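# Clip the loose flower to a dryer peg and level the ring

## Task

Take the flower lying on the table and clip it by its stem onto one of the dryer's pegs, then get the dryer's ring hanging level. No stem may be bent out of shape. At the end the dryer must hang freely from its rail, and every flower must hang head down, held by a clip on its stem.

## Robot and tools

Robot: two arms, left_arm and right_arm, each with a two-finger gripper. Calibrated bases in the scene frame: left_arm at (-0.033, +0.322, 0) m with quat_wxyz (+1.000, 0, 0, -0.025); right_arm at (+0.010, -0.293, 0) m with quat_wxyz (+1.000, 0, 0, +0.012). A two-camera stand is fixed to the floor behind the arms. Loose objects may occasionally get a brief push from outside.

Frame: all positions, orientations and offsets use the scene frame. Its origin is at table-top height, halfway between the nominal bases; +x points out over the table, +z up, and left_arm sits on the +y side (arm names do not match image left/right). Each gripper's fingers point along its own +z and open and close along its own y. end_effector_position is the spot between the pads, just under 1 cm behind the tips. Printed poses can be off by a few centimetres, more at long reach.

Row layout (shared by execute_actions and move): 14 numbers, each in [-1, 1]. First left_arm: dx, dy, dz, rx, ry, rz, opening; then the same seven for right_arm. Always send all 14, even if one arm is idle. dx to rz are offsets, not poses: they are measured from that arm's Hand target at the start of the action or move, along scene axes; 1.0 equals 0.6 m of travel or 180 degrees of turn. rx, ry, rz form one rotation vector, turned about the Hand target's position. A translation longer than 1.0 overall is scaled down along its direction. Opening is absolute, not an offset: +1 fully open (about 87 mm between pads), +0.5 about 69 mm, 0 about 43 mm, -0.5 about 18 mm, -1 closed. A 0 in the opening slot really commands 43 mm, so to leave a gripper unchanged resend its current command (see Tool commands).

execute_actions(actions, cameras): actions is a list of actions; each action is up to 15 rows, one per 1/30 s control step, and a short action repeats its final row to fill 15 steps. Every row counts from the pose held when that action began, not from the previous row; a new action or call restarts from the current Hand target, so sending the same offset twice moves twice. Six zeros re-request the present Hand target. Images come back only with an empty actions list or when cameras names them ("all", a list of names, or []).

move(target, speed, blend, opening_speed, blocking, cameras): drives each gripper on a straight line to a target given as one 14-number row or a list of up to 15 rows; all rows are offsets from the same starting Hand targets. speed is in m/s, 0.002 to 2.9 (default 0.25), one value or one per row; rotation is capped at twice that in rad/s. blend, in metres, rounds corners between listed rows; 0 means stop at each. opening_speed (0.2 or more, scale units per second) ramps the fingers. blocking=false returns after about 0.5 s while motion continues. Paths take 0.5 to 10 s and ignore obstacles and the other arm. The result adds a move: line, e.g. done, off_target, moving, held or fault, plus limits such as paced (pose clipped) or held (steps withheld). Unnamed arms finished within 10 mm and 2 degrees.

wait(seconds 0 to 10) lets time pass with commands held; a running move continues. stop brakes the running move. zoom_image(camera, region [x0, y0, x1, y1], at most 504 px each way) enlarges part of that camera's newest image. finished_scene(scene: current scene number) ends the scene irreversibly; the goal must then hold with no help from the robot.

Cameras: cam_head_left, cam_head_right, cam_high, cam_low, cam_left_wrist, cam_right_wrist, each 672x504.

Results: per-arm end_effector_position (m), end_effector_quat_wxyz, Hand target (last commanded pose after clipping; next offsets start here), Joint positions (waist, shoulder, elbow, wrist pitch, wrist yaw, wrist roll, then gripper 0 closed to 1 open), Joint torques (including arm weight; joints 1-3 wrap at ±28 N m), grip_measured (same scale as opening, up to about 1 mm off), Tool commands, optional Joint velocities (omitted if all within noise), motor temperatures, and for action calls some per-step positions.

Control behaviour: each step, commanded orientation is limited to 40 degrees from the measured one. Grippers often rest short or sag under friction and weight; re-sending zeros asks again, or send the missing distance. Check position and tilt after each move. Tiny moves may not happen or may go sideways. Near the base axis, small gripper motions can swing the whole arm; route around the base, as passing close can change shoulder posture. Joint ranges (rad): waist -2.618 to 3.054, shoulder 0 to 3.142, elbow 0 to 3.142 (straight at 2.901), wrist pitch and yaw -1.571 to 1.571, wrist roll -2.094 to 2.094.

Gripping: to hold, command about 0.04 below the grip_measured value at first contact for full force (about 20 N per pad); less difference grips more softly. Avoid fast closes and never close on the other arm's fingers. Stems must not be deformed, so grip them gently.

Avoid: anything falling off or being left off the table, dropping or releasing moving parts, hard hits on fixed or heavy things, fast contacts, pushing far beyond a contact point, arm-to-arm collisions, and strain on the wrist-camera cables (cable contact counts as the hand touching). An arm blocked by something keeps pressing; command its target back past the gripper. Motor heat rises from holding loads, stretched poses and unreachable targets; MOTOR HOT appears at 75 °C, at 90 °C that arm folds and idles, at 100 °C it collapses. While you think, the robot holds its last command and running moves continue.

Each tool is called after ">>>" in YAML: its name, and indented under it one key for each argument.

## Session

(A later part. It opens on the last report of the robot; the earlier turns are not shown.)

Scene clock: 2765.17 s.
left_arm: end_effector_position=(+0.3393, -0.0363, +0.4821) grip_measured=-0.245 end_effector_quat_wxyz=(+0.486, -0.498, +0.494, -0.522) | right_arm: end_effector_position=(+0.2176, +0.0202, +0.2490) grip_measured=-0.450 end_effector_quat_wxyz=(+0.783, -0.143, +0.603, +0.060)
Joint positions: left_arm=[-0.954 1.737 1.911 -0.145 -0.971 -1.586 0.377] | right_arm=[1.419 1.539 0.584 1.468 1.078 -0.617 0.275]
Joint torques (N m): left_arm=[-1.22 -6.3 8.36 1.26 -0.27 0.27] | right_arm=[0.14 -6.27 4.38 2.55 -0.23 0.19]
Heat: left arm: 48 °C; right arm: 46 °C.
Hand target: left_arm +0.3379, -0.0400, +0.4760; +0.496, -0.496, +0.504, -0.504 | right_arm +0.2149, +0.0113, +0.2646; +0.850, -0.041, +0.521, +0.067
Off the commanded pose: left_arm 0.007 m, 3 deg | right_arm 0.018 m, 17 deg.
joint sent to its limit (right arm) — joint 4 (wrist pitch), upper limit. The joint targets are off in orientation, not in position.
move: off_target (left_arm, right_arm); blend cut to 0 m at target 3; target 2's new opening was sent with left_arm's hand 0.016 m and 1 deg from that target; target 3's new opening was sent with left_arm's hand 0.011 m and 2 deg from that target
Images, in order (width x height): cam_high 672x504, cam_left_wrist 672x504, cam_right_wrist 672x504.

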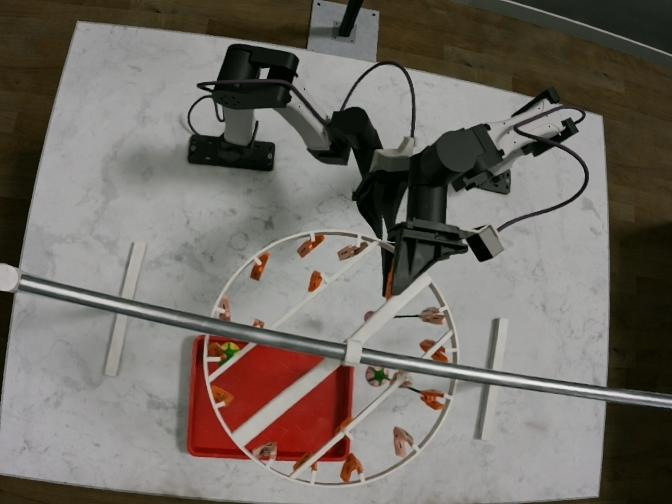

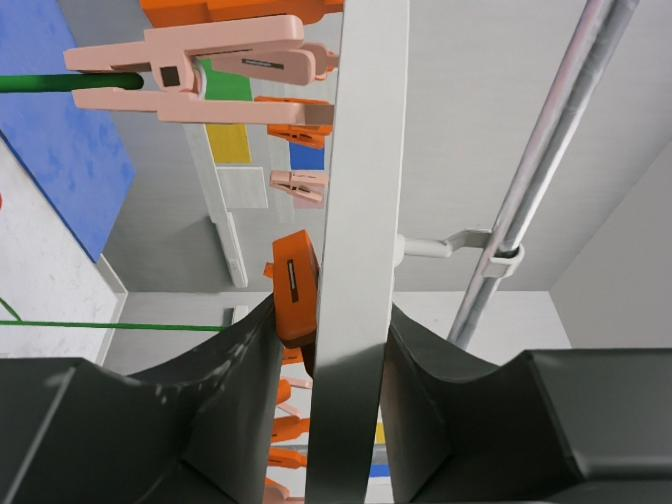

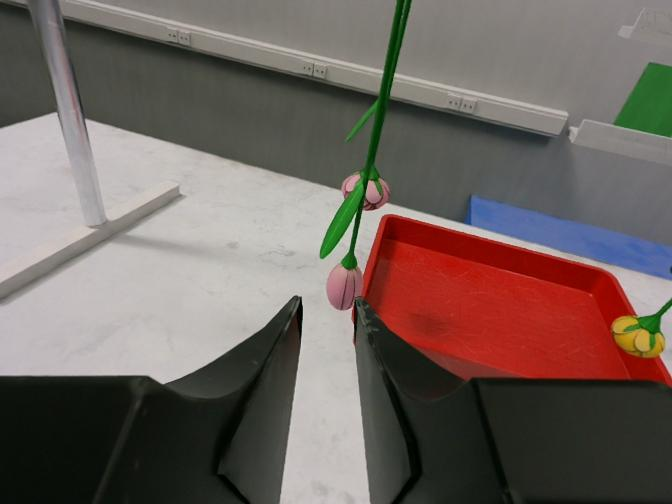

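>>> move:
  target:
    - [0,0,0,0,0,0,0.1,0,0,0,0,0,0,-0.45]
    - [-0.13,0,0.0,0,0,0,0.1,0,0,0,0,0,0,-0.45]
    - [-0.088,0.3,-0.04,0.409,-0.2968,-0.1397,0.1,0,0,0,0,0,0,-0.45]
  speed: [0.1,0.15,0.35]
  blend: [0,0.02,0]
  opening_speed: 1.0
  cameras: ["cam_high","cam_left_wrist","cam_right_wrist","cam_head_left"]

Scene clock: 2792.13 s.
left_arm: end_effector_position=(+0.2848, +0.1400, +0.4440) grip_measured=+0.100 end_effector_quat_wxyz=(+0.726, +0.243, +0.531, -0.363) | right_arm: end_effector_position=(+0.2176, +0.0202, +0.2490) grip_measured=-0.450 end_effector_quat_wxyz=(+0.783, -0.143, +0.603, +0.060)
Joint positions: left_arm=[-0.146 1.079 1.046 0.444 0.653 -0.294 0.55] | right_arm=[1.419 1.539 0.584 1.468 1.078 -0.617 0.275]
Joint torques (N m): left_arm=[0.2 -1.69 9.42 1.53 0.02 0.12] | right_arm=[0.13 -6.28 4.4 2.55 -0.23 0.19]
Heat: left arm: 47 °C; right arm: 46 °C.
Hand target: left_arm +0.2852, +0.1400, +0.4521; +0.732, +0.254, +0.522, -0.357 | right_arm +0.2149, +0.0113, +0.2646; +0.850, -0.041, +0.521, +0.067
Off the commanded pose: left_arm 0.008 m, 2 deg | right_arm 0.018 m, 17 deg.
joint sent to its limit (right arm) — joint 4 (wrist pitch), upper limit. The joint targets are off in orientation, not in position.
move: off_target (right_arm)
Images, in order (width x height): cam_head_left 672x504, cam_high 672x504, cam_left_wrist 672x504, cam_right_wrist 672x504.

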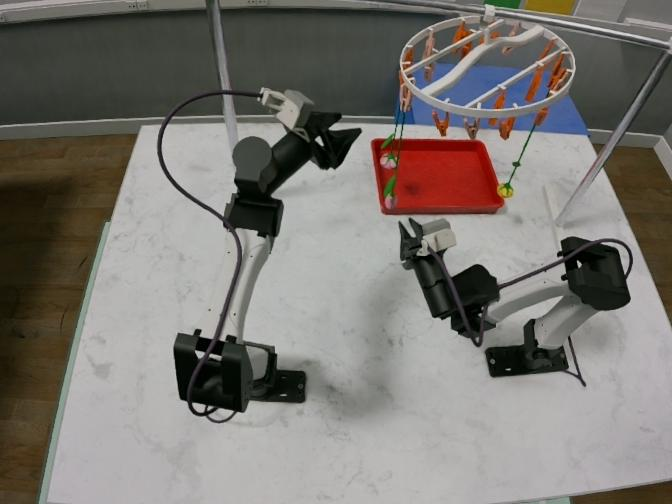

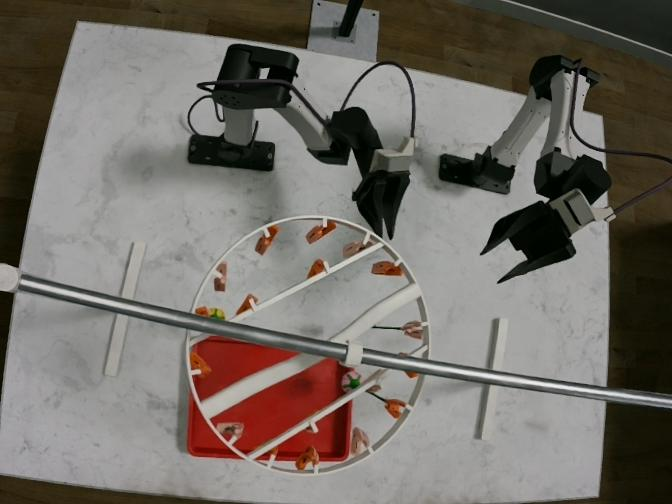

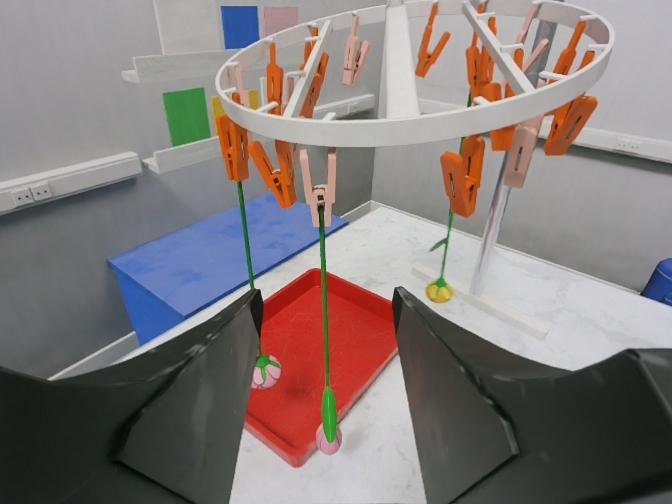

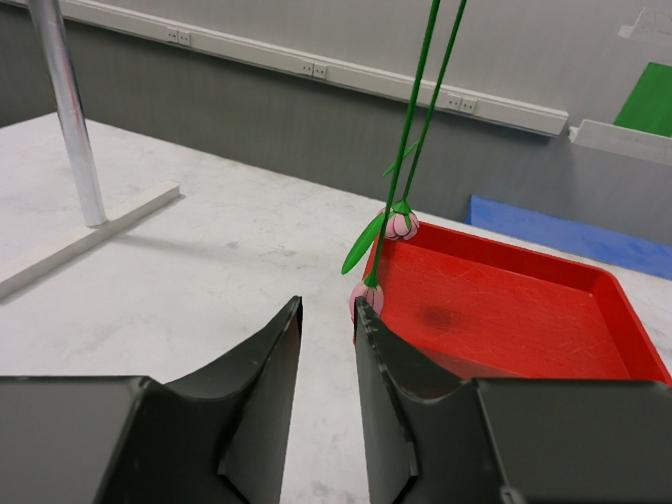

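>>> move:
  target:
    - [0,0,0,0,0,0,0.1,0.1,0.03,0.18,0,0,0,-0.1]
    - [0,0,0,0,0,0,0.1,0.2,0.045,0.182,0,0,0,-0.1]
  speed: 0.12
  blend: [0.04,0]
  cameras: ["cam_left_wrist","cam_right_wrist"]

Scene clock: 2809.83 s.
left_arm: end_effector_position=(+0.2848, +0.1400, +0.4440) grip_measured=+0.100 end_effector_quat_wxyz=(+0.726, +0.243, +0.531, -0.363) | right_arm: end_effector_position=(+0.3331, +0.0340, +0.3639) grip_measured=-0.100 end_effector_quat_wxyz=(+0.846, -0.047, +0.529, +0.055)
Joint positions: left_arm=[-0.146 1.079 1.046 0.444 0.654 -0.293 0.55] | right_arm=[1.087 1.675 1.031 1.345 0.827 -0.58 0.45]
Joint torques (N m): left_arm=[0.2 -1.62 9.31 1.51 0.01 0.14] | right_arm=[-0.57 -5.49 8.79 1.19 -0.62 0.19]
Heat: left arm: 49 °C; right arm: 46 °C.
Hand target: left_arm +0.2851, +0.1400, +0.4521; +0.732, +0.254, +0.522, -0.357 | right_arm +0.3348, +0.0383, +0.3739; +0.850, -0.041, +0.521, +0.067
Off the commanded pose: left_arm 0.008 m, 2 deg | right_arm 0.011 m, 2 deg.
move: off_target (right_arm); blend cut to 0.0303 m at target 1
Images, in order (width x height): cam_left_wrist 672x504, cam_right_wrist 672x504.

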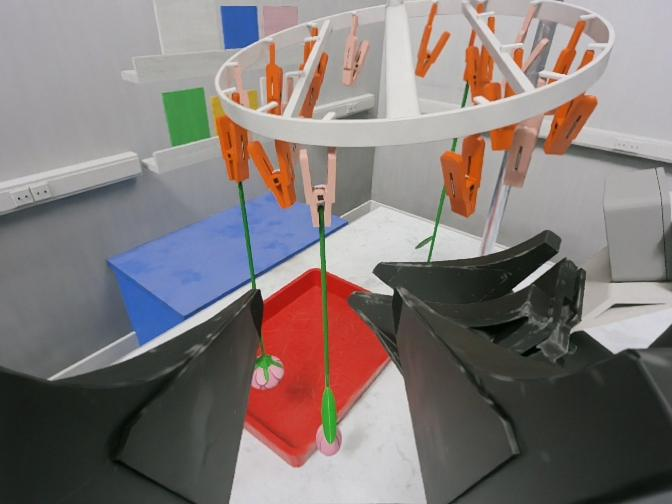

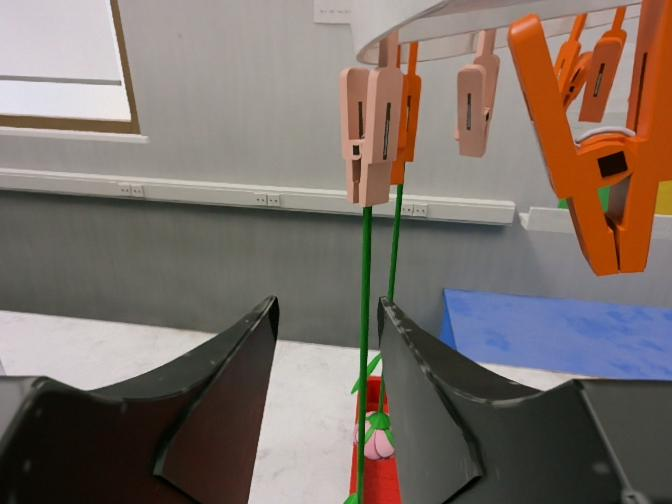

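>>> move:
  target:
    - [0,0,0,0,0,0,0.1,0.003,-0.03,-0.036,0,0,0,-0.1]
    - [0,0,0,0,0,0,0.1,0.092,-0.0143,-0.036,0,0,0,-0.1]
  speed: [0.08,0.08]
  blend: [0.005,0]
  cameras: ["cam_left_wrist","cam_right_wrist"]

Scene clock: 2821.80 s.
left_arm: end_effector_position=(+0.2848, +0.1400, +0.4440) grip_measured=+0.100 end_effector_quat_wxyz=(+0.726, +0.243, +0.531, -0.363) | right_arm: end_effector_position=(+0.3876, +0.0251, +0.3427) grip_measured=-0.100 end_effector_quat_wxyz=(+0.846, -0.045, +0.529, +0.055)
Joint positions: left_arm=[-0.146 1.079 1.046 0.444 0.654 -0.293 0.55] | right_arm=[0.939 1.76 1.06 1.315 0.712 -0.453 0.45]
Joint torques (N m): left_arm=[0.4 -1.51 9.48 1.52 -0.04 0.13] | right_arm=[-0.59 -6.11 8.8 1.36 -0.53 0.21]
Heat: left arm: 50 °C; right arm: 44 °C.
Hand target: left_arm +0.2851, +0.1400, +0.4521; +0.732, +0.254, +0.522, -0.357 | right_arm +0.3900, +0.0297, +0.3521; +0.850, -0.041, +0.521, +0.067
Off the commanded pose: left_arm 0.008 m, 2 deg | right_arm 0.011 m, 2 deg.
move: off_target (right_arm)
Images, in order (width x height): cam_left_wrist 672x504, cam_right_wrist 672x504.

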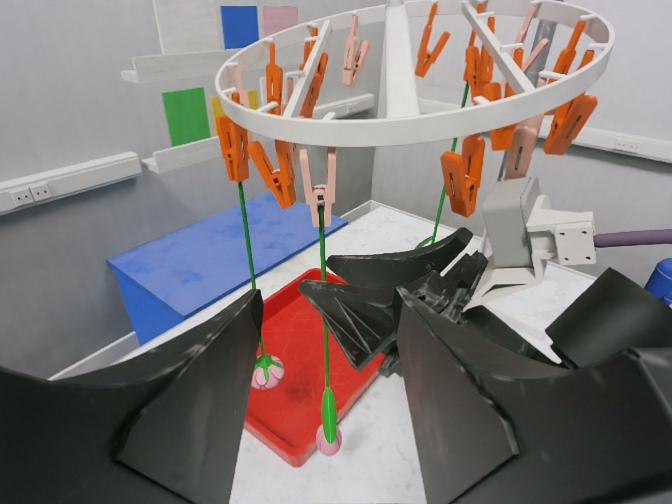

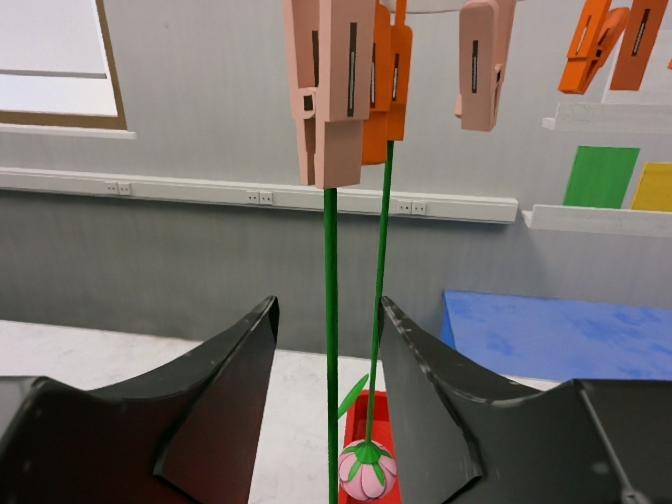

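>>> move:
  target: [0.148,-0.162,-0.04,0,0,0,0.1,0,0,0,0,0,0,-0.96]
  speed: 0.12
  opening_speed: 0.8
  cameras: ["cam_left_wrist","cam_right_wrist"]

>>> zoom_image:
  camera: "cam_left_wrist"
  region: [220, 150, 440, 350]

Scene clock: 2848.30 s.
left_arm: end_effector_position=(+0.3687, +0.0441, +0.4210) grip_measured=+0.100 end_effector_quat_wxyz=(+0.722, +0.255, +0.529, -0.366) | right_arm: end_effector_position=(+0.3876, +0.0253, +0.3427) grip_measured=-0.872 end_effector_quat_wxyz=(+0.846, -0.046, +0.529, +0.055)
Joint positions: left_arm=[-0.38 1.497 1.272 0.58 0.463 -0.183 0.55] | right_arm=[0.939 1.76 1.06 1.314 0.711 -0.452 0.064]
Joint torques (N m): left_arm=[-0.42 -4.86 9.62 1.66 -0.24 0.14] | right_arm=[-0.61 -6.09 8.81 1.35 -0.55 0.19]
Heat: left arm: 50 °C; right arm: 42 °C.
Hand target: left_arm +0.3739, +0.0428, +0.4280; +0.732, +0.254, +0.522, -0.357 | right_arm +0.3900, +0.0298, +0.3521; +0.850, -0.041, +0.521, +0.067
Off the commanded pose: left_arm 0.009 m, 2 deg | right_arm 0.011 m, 2 deg.
move: off_target (right_arm)
Images, in order (width x height): cam_left_wrist 672x504, cam_right_wrist 672x504.

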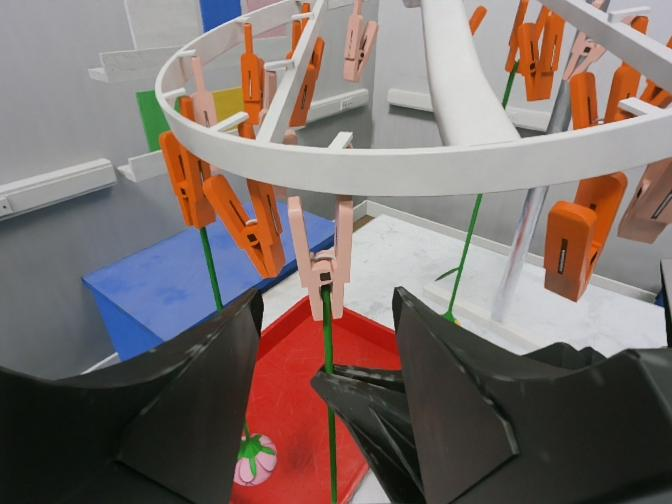

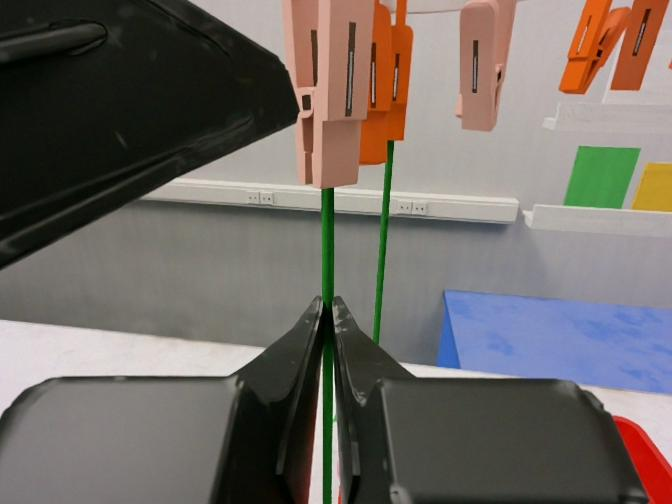

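Scaled by 2.291 from the camera's 672x504 image, which has a finer 960x720 frame.

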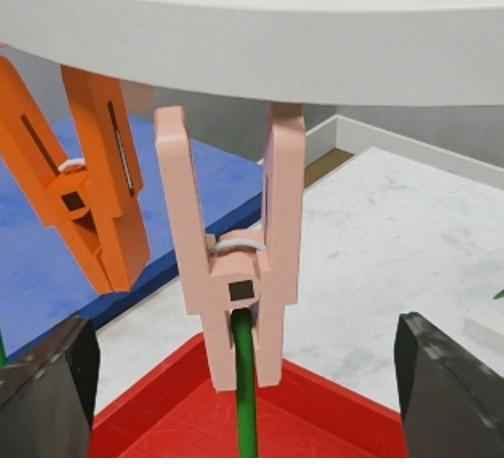

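>>> move:
  target: [0.021,-0.0175,0.057,0,0,0,0.0,0,0,0,0,0,0,-0.96]
  speed: 0.06
  cameras: ["cam_left_wrist","cam_right_wrist"]

>>> zoom_image:
  camera: "cam_left_wrist"
  region: [220, 200, 440, 400]

Scene clock: 2875.27 s.
left_arm: end_effector_position=(+0.3810, +0.0360, +0.4614) grip_measured=+0.000 end_effector_quat_wxyz=(+0.729, +0.255, +0.521, -0.364) | right_arm: end_effector_position=(+0.3877, +0.0255, +0.3422) grip_measured=-0.872 end_effector_quat_wxyz=(+0.845, -0.046, +0.529, +0.055)
Joint positions: left_arm=[-0.389 1.565 1.479 0.459 0.451 -0.177 0.5] | right_arm=[0.939 1.76 1.06 1.311 0.711 -0.451 0.064]
Joint torques (N m): left_arm=[-0.62 -4.62 9.69 1.54 -0.29 0.15] | right_arm=[-0.61 -6.09 8.81 1.38 -0.54 0.18]
Motor temperatures (°C): left_arm=[25 37 49 38 25 27 22] | right_arm=[24 37 38 41 23 23 23]
Heat: left arm: 49 °C; right arm: 41 °C.
Hand target: left_arm +0.3866, +0.0323, +0.4623; +0.732, +0.254, +0.522, -0.357 | right_arm +0.3901, +0.0297, +0.3521; +0.850, -0.041, +0.521, +0.067
Off the commanded pose: left_arm 0.007 m, 1 deg | right_arm 0.011 m, 2 deg.
move: off_target (right_arm)
Images, in order (width x height): cam_left_wrist 672x504, cam_right_wrist 672x504.

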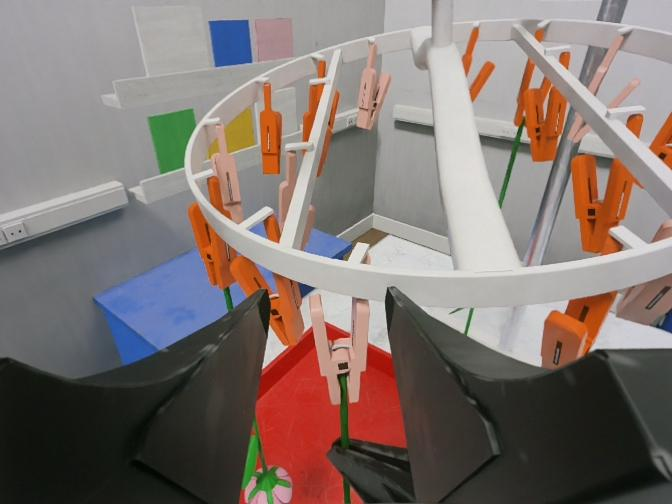

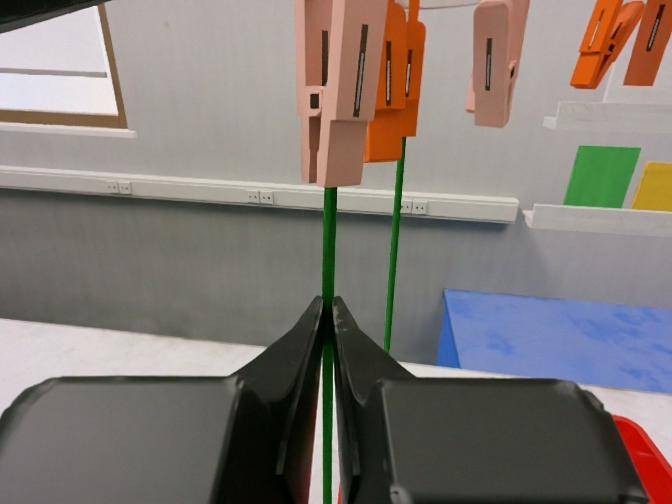

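Scaled by 2.291 from the camera's 672x504 image, which has a finer 960x720 frame.

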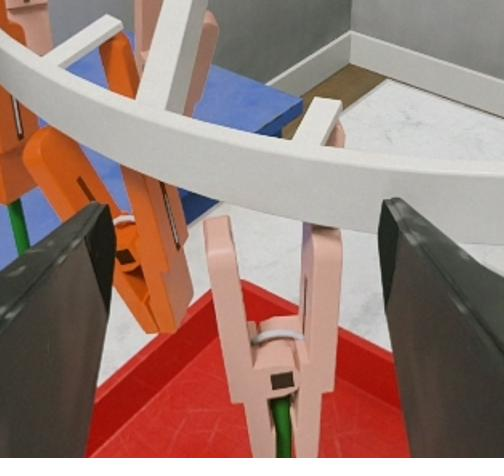

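>>> move:
  target: [0.0353,-0.06,-0.02,0,0,0,0.0,0,0,0,0,0,0,-0.96]
  speed: 0.06
  cameras: ["cam_left_wrist","cam_right_wrist"]

>>> zoom_image:
  camera: "cam_left_wrist"
  region: [220, 250, 440, 450]

Scene clock: 2898.67 s.
left_arm: end_effector_position=(+0.4023, +0.0044, +0.4509) grip_measured=+0.000 end_effector_quat_wxyz=(+0.729, +0.253, +0.524, -0.362) | right_arm: end_effector_position=(+0.3927, +0.0174, +0.3402) grip_measured=-0.869 end_effector_quat_wxyz=(+0.843, -0.035, +0.535, +0.045)
Joint positions: left_arm=[-0.444 1.684 1.571 0.471 0.394 -0.153 0.5] | right_arm=[0.926 1.76 1.06 1.309 0.733 -0.449 0.065]
Joint torques (N m): left_arm=[-1.26 -5.19 9.84 1.6 -0.26 0.12] | right_arm=[0.65 -6.2 8.61 1.39 -0.81 0.15]
Heat: left arm: 50 °C; right arm: 40 °C.
Hand target: left_arm +0.4078, -0.0036, +0.4501; +0.732, +0.254, +0.522, -0.357 | right_arm +0.3900, +0.0298, +0.3522; +0.850, -0.041, +0.521, +0.067
Off the commanded pose: left_arm 0.010 m, 1 deg | right_arm 0.017 m, 3 deg.
move: off_target (right_arm)
Images, in order (width x height): cam_left_wrist 672x504, cam_right_wrist 672x504.

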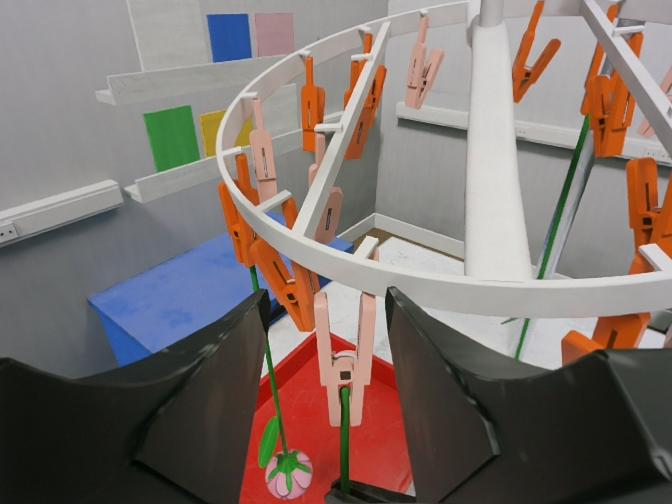

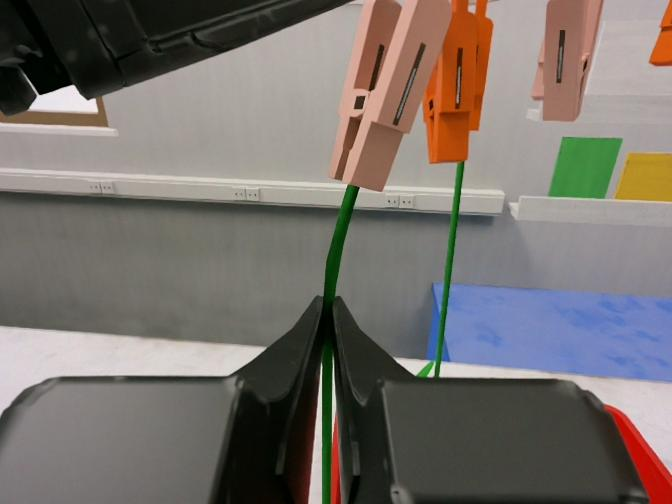

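Scaled by 2.291 from the camera's 672x504 image, which has a finer 960x720 frame.

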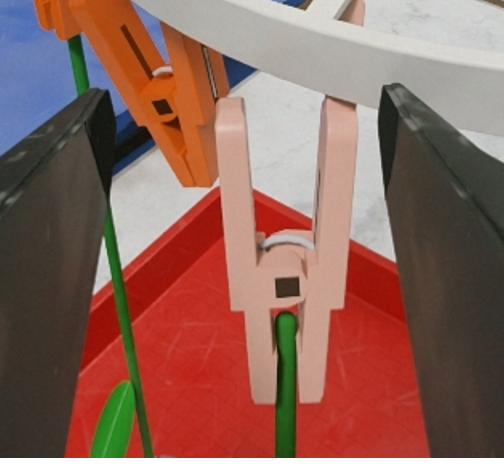

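>>> move:
  target: [-0.0353,0.06,0.02,0,0,0,0.0,0,0,0,0,0,0,-0.96]
  speed: 0.08
  cameras: ["cam_left_wrist","cam_right_wrist"]

Scene clock: 2907.80 s.
left_arm: end_effector_position=(+0.3937, +0.0296, +0.4602) grip_measured=+0.000 end_effector_quat_wxyz=(+0.735, +0.252, +0.522, -0.352) | right_arm: end_effector_position=(+0.3922, +0.0191, +0.3439) grip_measured=-0.869 end_effector_quat_wxyz=(+0.846, -0.036, +0.530, +0.049)
Joint positions: left_arm=[-0.401 1.611 1.523 0.456 0.419 -0.153 0.5] | right_arm=[0.926 1.76 1.066 1.312 0.721 -0.449 0.065]
Joint torques (N m): left_arm=[0.16 -8.96 6.02 1.51 0.07 -0.13] | right_arm=[0.61 -6.12 8.28 1.37 -0.67 0.15]
Heat: left arm: 51 °C; right arm: 40 °C.
Hand target: left_arm +0.3865, +0.0324, +0.4623; +0.732, +0.254, +0.522, -0.357 | right_arm +0.3900, +0.0298, +0.3523; +0.850, -0.041, +0.521, +0.067
Off the commanded pose: left_arm 0.008 m, 1 deg | right_arm 0.014 m, 2 deg.
move: off_target (right_arm)
Images, in order (width x height): cam_left_wrist 672x504, cam_right_wrist 672x504.

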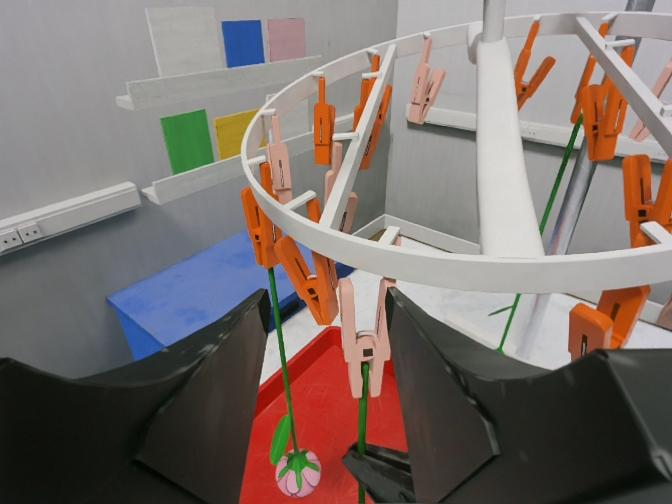

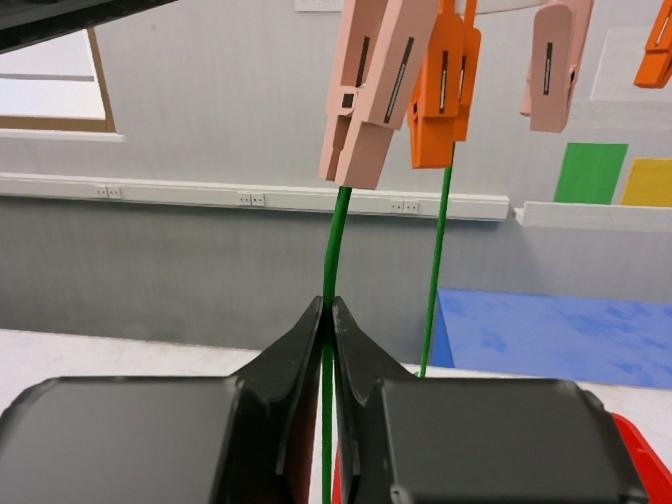

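>>> move:
  target: [0,0,0,0,0,0,0.0,0,0,0,0,0,0,-0.1]
  opening_speed: 0.5
  cameras: ["cam_left_wrist","cam_right_wrist","cam_high"]

>>> zoom_image:
  camera: "cam_high"
  region: [340, 220, 540, 420]

>>> zoom_image:
  camera: "cam_left_wrist"
  region: [220, 200, 672, 400]

Scene clock: 2917.73 s.
left_arm: end_effector_position=(+0.3936, +0.0295, +0.4602) grip_measured=+0.000 end_effector_quat_wxyz=(+0.735, +0.252, +0.522, -0.352) | right_arm: end_effector_position=(+0.3903, +0.0226, +0.3446) grip_measured=-0.100 end_effector_quat_wxyz=(+0.846, -0.041, +0.528, +0.054)
Joint positions: left_arm=[-0.401 1.611 1.523 0.456 0.42 -0.153 0.5] | right_arm=[0.931 1.76 1.066 1.312 0.711 -0.449 0.45]
Joint torques (N m): left_arm=[-0.09 -9.13 6.13 1.54 0.09 -0.1] | right_arm=[0.14 -6.09 8.36 1.37 -0.55 0.15]
Heat: left arm: 50 °C; right arm: 40 °C.
Hand target: left_arm +0.3866, +0.0324, +0.4623; +0.732, +0.254, +0.522, -0.357 | right_arm +0.3900, +0.0298, +0.3522; +0.850, -0.041, +0.521, +0.067
Off the commanded pose: left_arm 0.008 m, 1 deg | right_arm 0.011 m, 2 deg.
move: off_target (right_arm)
Images, in order (width x height): cam_high 672x504, cam_left_wrist 672x504, cam_right_wrist 672x504.

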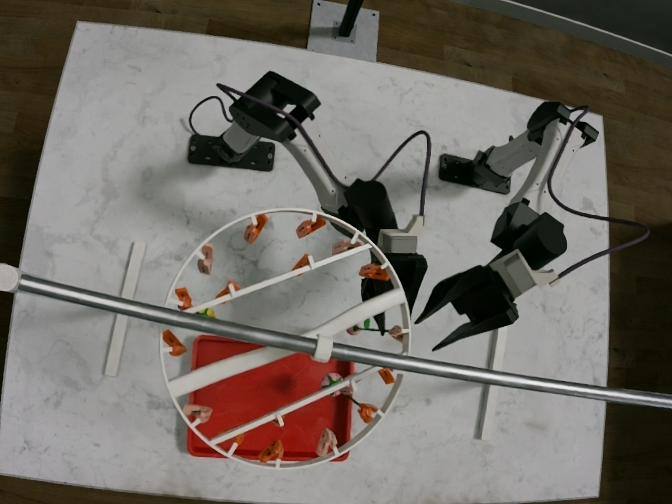

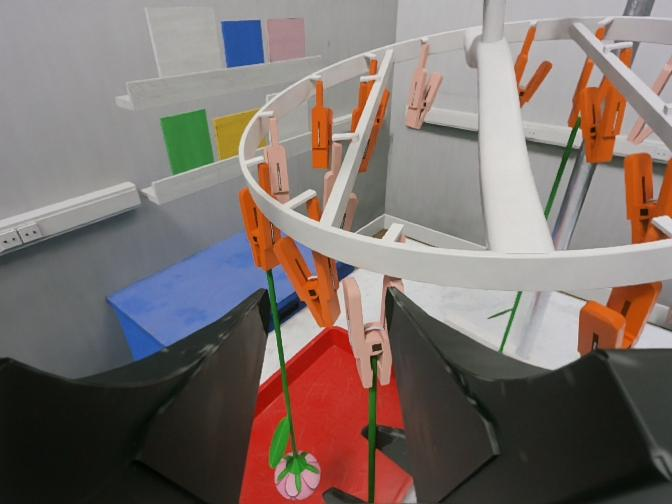

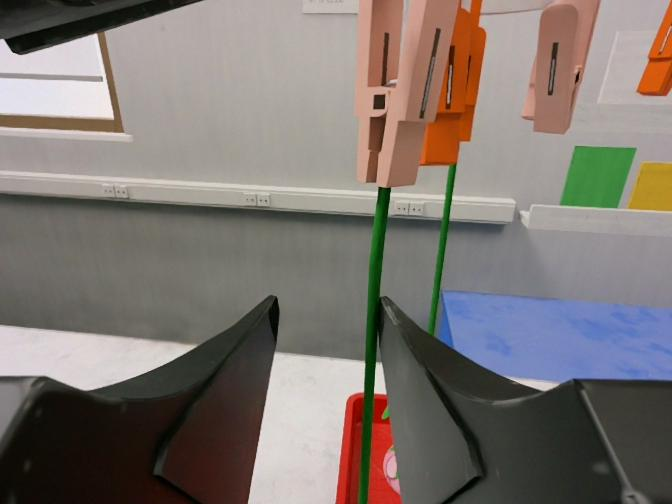

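Scaled by 2.520 from the camera's 672x504 image, which has a finer 960x720 frame.

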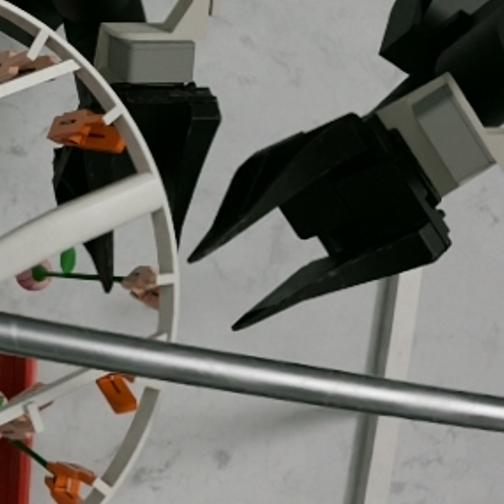

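Scaled by 1.115 from the camera's 672x504 image, which has a finer 960x720 frame.

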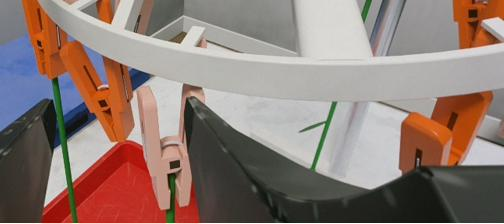

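>>> move:
  target: [-0.02,0.025,-0.06,0,0,0,0.0,-0.09,-0.012,0,0,0,0,-0.1]
  speed: 0.08
  cameras: ["cam_left_wrist","cam_right_wrist"]

>>> zoom_image:
  camera: "cam_left_wrist"
  region: [220, 150, 440, 350]

>>> zoom_image:
  camera: "cam_right_wrist"
  region: [260, 0, 510, 504]

Scene clock: 2938.13 s.
left_arm: end_effector_position=(+0.3829, +0.0431, +0.4188) grip_measured=+0.000 end_effector_quat_wxyz=(+0.729, +0.252, +0.530, -0.353) | right_arm: end_effector_position=(+0.3414, +0.0324, +0.3403) grip_measured=-0.100 end_effector_quat_wxyz=(+0.844, -0.062, +0.530, +0.059)
Joint positions: left_arm=[-0.377 1.539 1.303 0.588 0.444 -0.163 0.5] | right_arm=[1.055 1.693 0.966 1.376 0.779 -0.537 0.45]
Joint torques (N m): left_arm=[0.43 -9.16 6.22 1.69 -0.01 -0.15] | right_arm=[0.02 -8.32 4.85 1.78 -0.23 0.03]
Heat: left arm: 49 °C; right arm: 39 °C.
Hand target: left_arm +0.3746, +0.0473, +0.4261; +0.732, +0.254, +0.522, -0.357 | right_arm +0.3360, +0.0226, +0.3522; +0.850, -0.041, +0.521, +0.067
Off the commanded pose: left_arm 0.012 m, 1 deg | right_arm 0.016 m, 3 deg.
move: off_target (left_arm, right_arm)
Images, in order (width x height): cam_left_wrist 672x504, cam_right_wrist 672x504.

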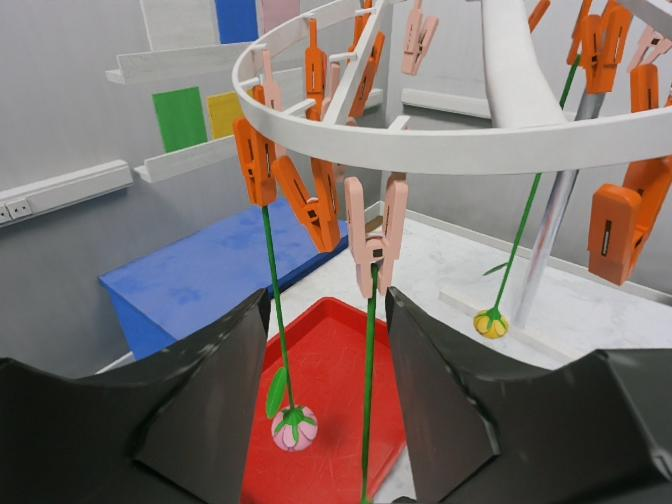

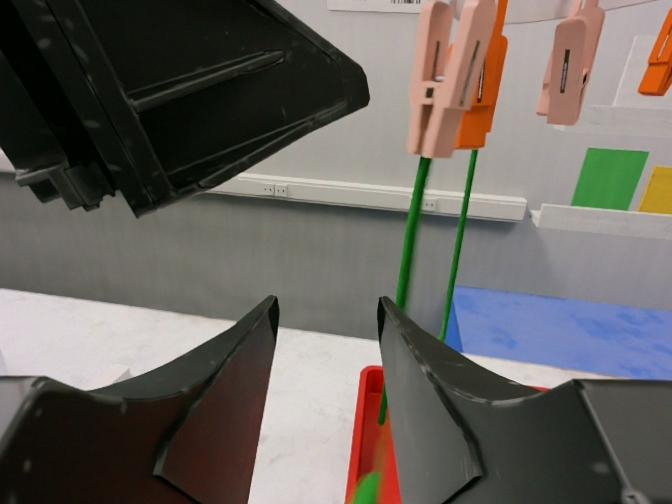

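Scaled by 2.291 from the camera's 672x504 image, which has a finer 960x720 frame.

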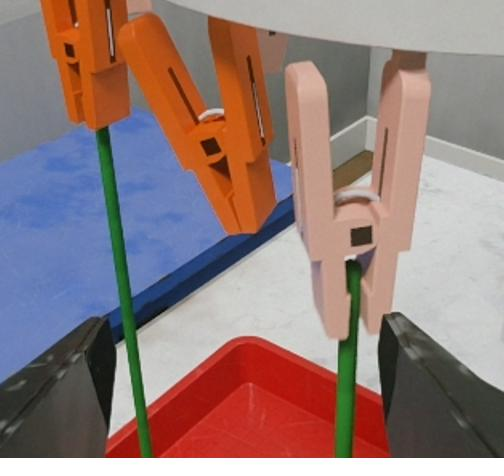

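Scaled by 1.000.

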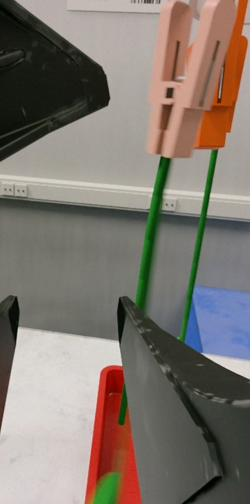

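>>> move:
  target: [0.001,-0.039,0.04,0,0,0,0.0,0,0,0,0,0,0,-0.1]
  speed: 0.08
  cameras: ["cam_left_wrist","cam_right_wrist"]

>>> zoom_image:
  camera: "cam_left_wrist"
  region: [220, 180, 440, 380]

Scene clock: 2970.70 s.
left_arm: end_effector_position=(+0.3696, +0.0253, +0.4487) grip_measured=+0.000 end_effector_quat_wxyz=(+0.728, +0.256, +0.521, -0.366) | right_arm: end_effector_position=(+0.3414, +0.0323, +0.3402) grip_measured=-0.100 end_effector_quat_wxyz=(+0.844, -0.062, +0.530, +0.059)
Joint positions: left_arm=[-0.43 1.539 1.406 0.498 0.416 -0.163 0.5] | right_arm=[1.055 1.693 0.966 1.376 0.779 -0.537 0.45]
Joint torques (N m): left_arm=[-0.51 -5.23 9.25 1.49 -0.26 0.11] | right_arm=[0.02 -8.34 4.85 1.77 -0.24 0]
Heat: left arm: 48 °C; right arm: 40 °C.
Hand target: left_arm +0.3752, +0.0240, +0.4503; +0.732, +0.254, +0.522, -0.357 | right_arm +0.3360, +0.0226, +0.3521; +0.850, -0.041, +0.521, +0.067
Off the commanded pose: left_arm 0.006 m, 1 deg | right_arm 0.016 m, 3 deg.
move: off_target (right_arm)
Images, in order (width x height): cam_left_wrist 672x504, cam_right_wrist 672x504.

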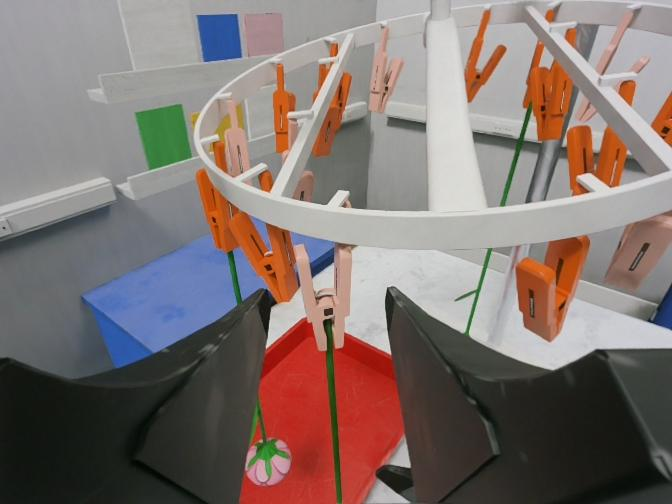

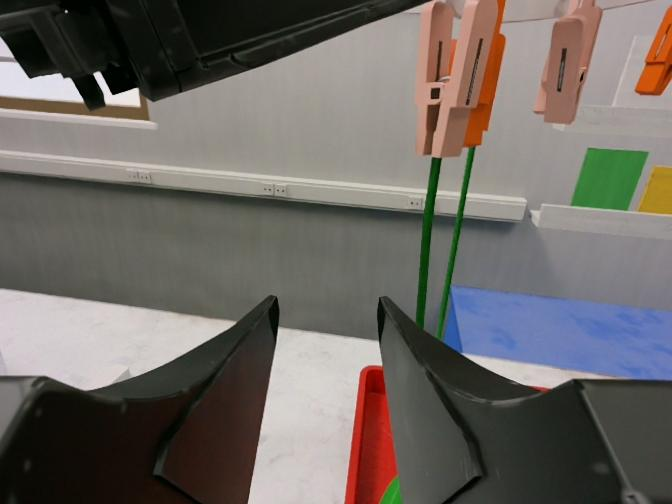

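Scaled by 2.291 from the camera's 672x504 image, which has a finer 960x720 frame.

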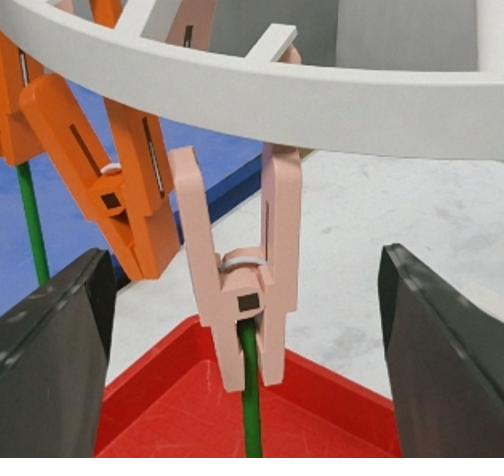

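>>> move:
  target:
    - [-0.0053,-0.0125,-0.05,0,0,0.0556,-0.2,0,0,0,0,0,0,-0.1]
    - [0.0697,-0.0793,-0.0145,0,0,0.0556,-0.2,0,0,0,0,0,0,-0.1]
  speed: [0.08,0.06]
  cameras: ["cam_left_wrist","cam_right_wrist"]

>>> zoom_image:
  camera: "cam_left_wrist"
  region: [220, 180, 440, 380]

Scene clock: 3009.17 s.
left_arm: end_effector_position=(+0.4132, -0.0198, +0.4377) grip_measured=-0.200 end_effector_quat_wxyz=(+0.755, +0.209, +0.545, -0.298) | right_arm: end_effector_position=(+0.3414, +0.0323, +0.3402) grip_measured=-0.100 end_effector_quat_wxyz=(+0.844, -0.062, +0.530, +0.059)
Joint positions: left_arm=[-0.562 1.73 1.583 0.473 0.123 -0.051 0.4] | right_arm=[1.055 1.693 0.966 1.376 0.779 -0.537 0.45]
Joint torques (N m): left_arm=[-0.72 -6.45 9.89 1.72 -0.14 0.11] | right_arm=[0.02 -8.32 4.83 1.77 -0.24 -0.01]
Heat: left arm: 49 °C; right arm: 41 °C.
Hand target: left_arm +0.4169, -0.0238, +0.4415; +0.760, +0.208, +0.542, -0.292 | right_arm +0.3360, +0.0226, +0.3521; +0.850, -0.041, +0.521, +0.067
Off the commanded pose: left_arm 0.007 m, 1 deg | right_arm 0.016 m, 3 deg.
move: off_target (right_arm)
Images, in order (width x height): cam_left_wrist 672x504, cam_right_wrist 672x504.

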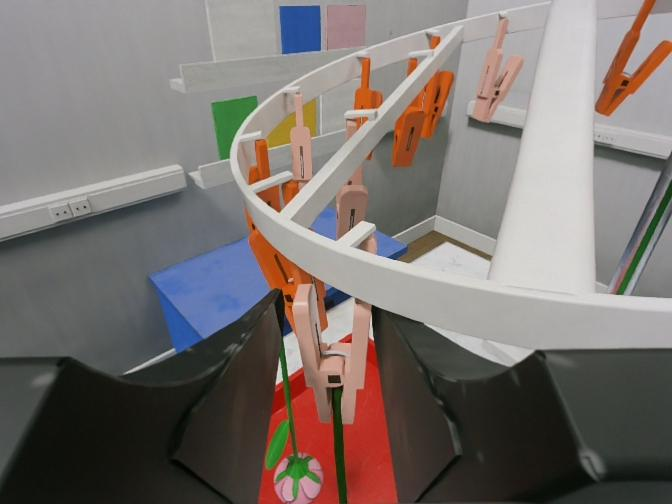

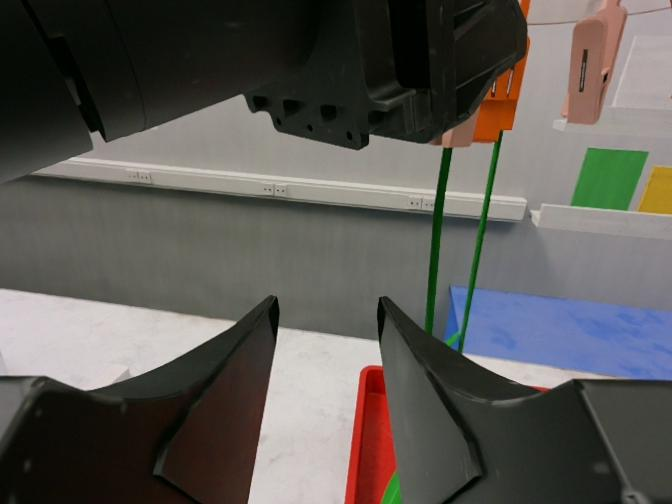

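Scaled by 2.291 from the camera's 672x504 image, which has a finer 960x720 frame.

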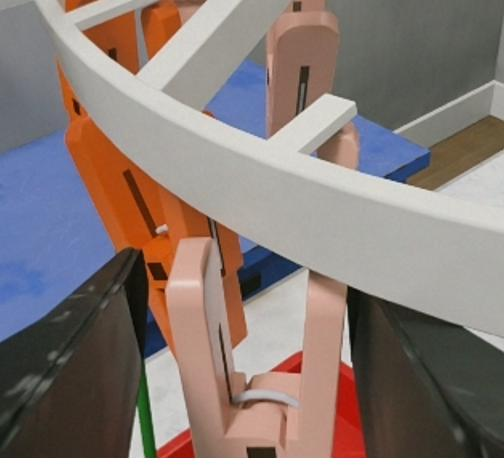

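>>> move:
  target:
    - [0.0087,-0.0078,0.0185,0,0,0,-0.2,0.0067,-0.0427,0.003,0,0,0,-0.1]
    - [0.0087,-0.0078,0.0185,0,0,0,-0.2,0.0975,-0.0377,0.005,0,0,0,-0.1]
  speed: [0.06,0.08]
  cameras: ["cam_left_wrist","cam_right_wrist"]

>>> zoom_image:
  camera: "cam_left_wrist"
  region: [220, 220, 440, 420]

Scene clock: 3034.53 s.
left_arm: end_effector_position=(+0.4179, -0.0242, +0.4505) grip_measured=-0.200 end_effector_quat_wxyz=(+0.756, +0.209, +0.544, -0.298) | right_arm: end_effector_position=(+0.3919, -0.0046, +0.3455) grip_measured=-0.100 end_effector_quat_wxyz=(+0.846, -0.045, +0.529, +0.055)
Joint positions: left_arm=[-0.564 1.761 1.668 0.423 0.122 -0.051 0.4] | right_arm=[0.878 1.673 0.977 1.282 0.662 -0.407 0.45]
Joint torques (N m): left_arm=[-0.68 -6.52 10.07 1.66 -0.14 0.09] | right_arm=[-0.62 -5.52 8.87 1.4 -0.57 0.16]
Motor temperatures (°C): left_arm=[25 39 54 37 25 27 22] | right_arm=[24 41 35 38 23 23 23]
Heat: left arm: 54 °C; right arm: 41 °C.
Hand target: left_arm +0.4222, -0.0283, +0.4526; +0.760, +0.208, +0.542, -0.292 | right_arm +0.3945, -0.0001, +0.3552; +0.850, -0.041, +0.521, +0.067
Off the commanded pose: left_arm 0.006 m, 1 deg | right_arm 0.011 m, 2 deg.
move: off_target (right_arm)
Images, in order (width x height): cam_left_wrist 672x504, cam_right_wrist 672x504.

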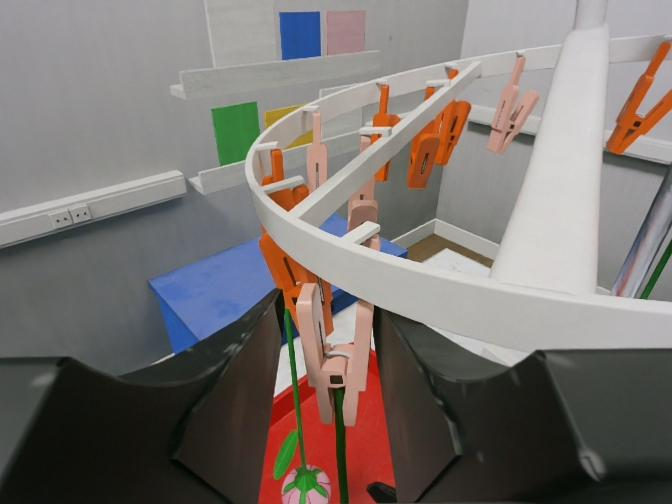

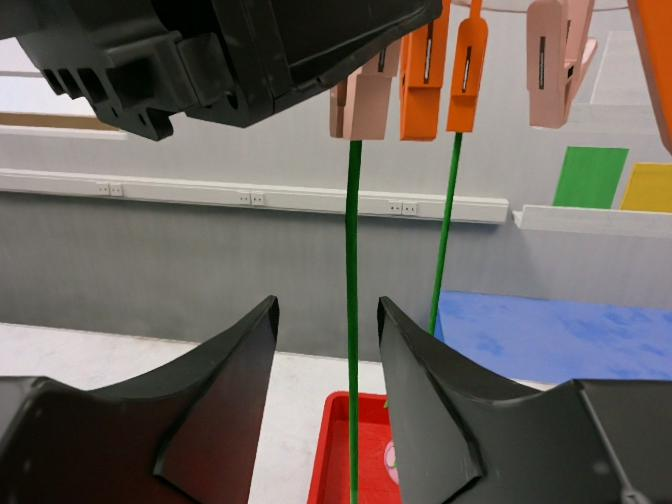

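Scaled by 2.291 from the camera's 672x504 image, which has a finer 960x720 frame.

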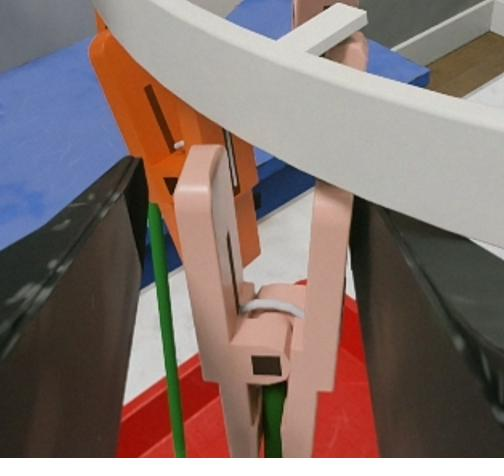

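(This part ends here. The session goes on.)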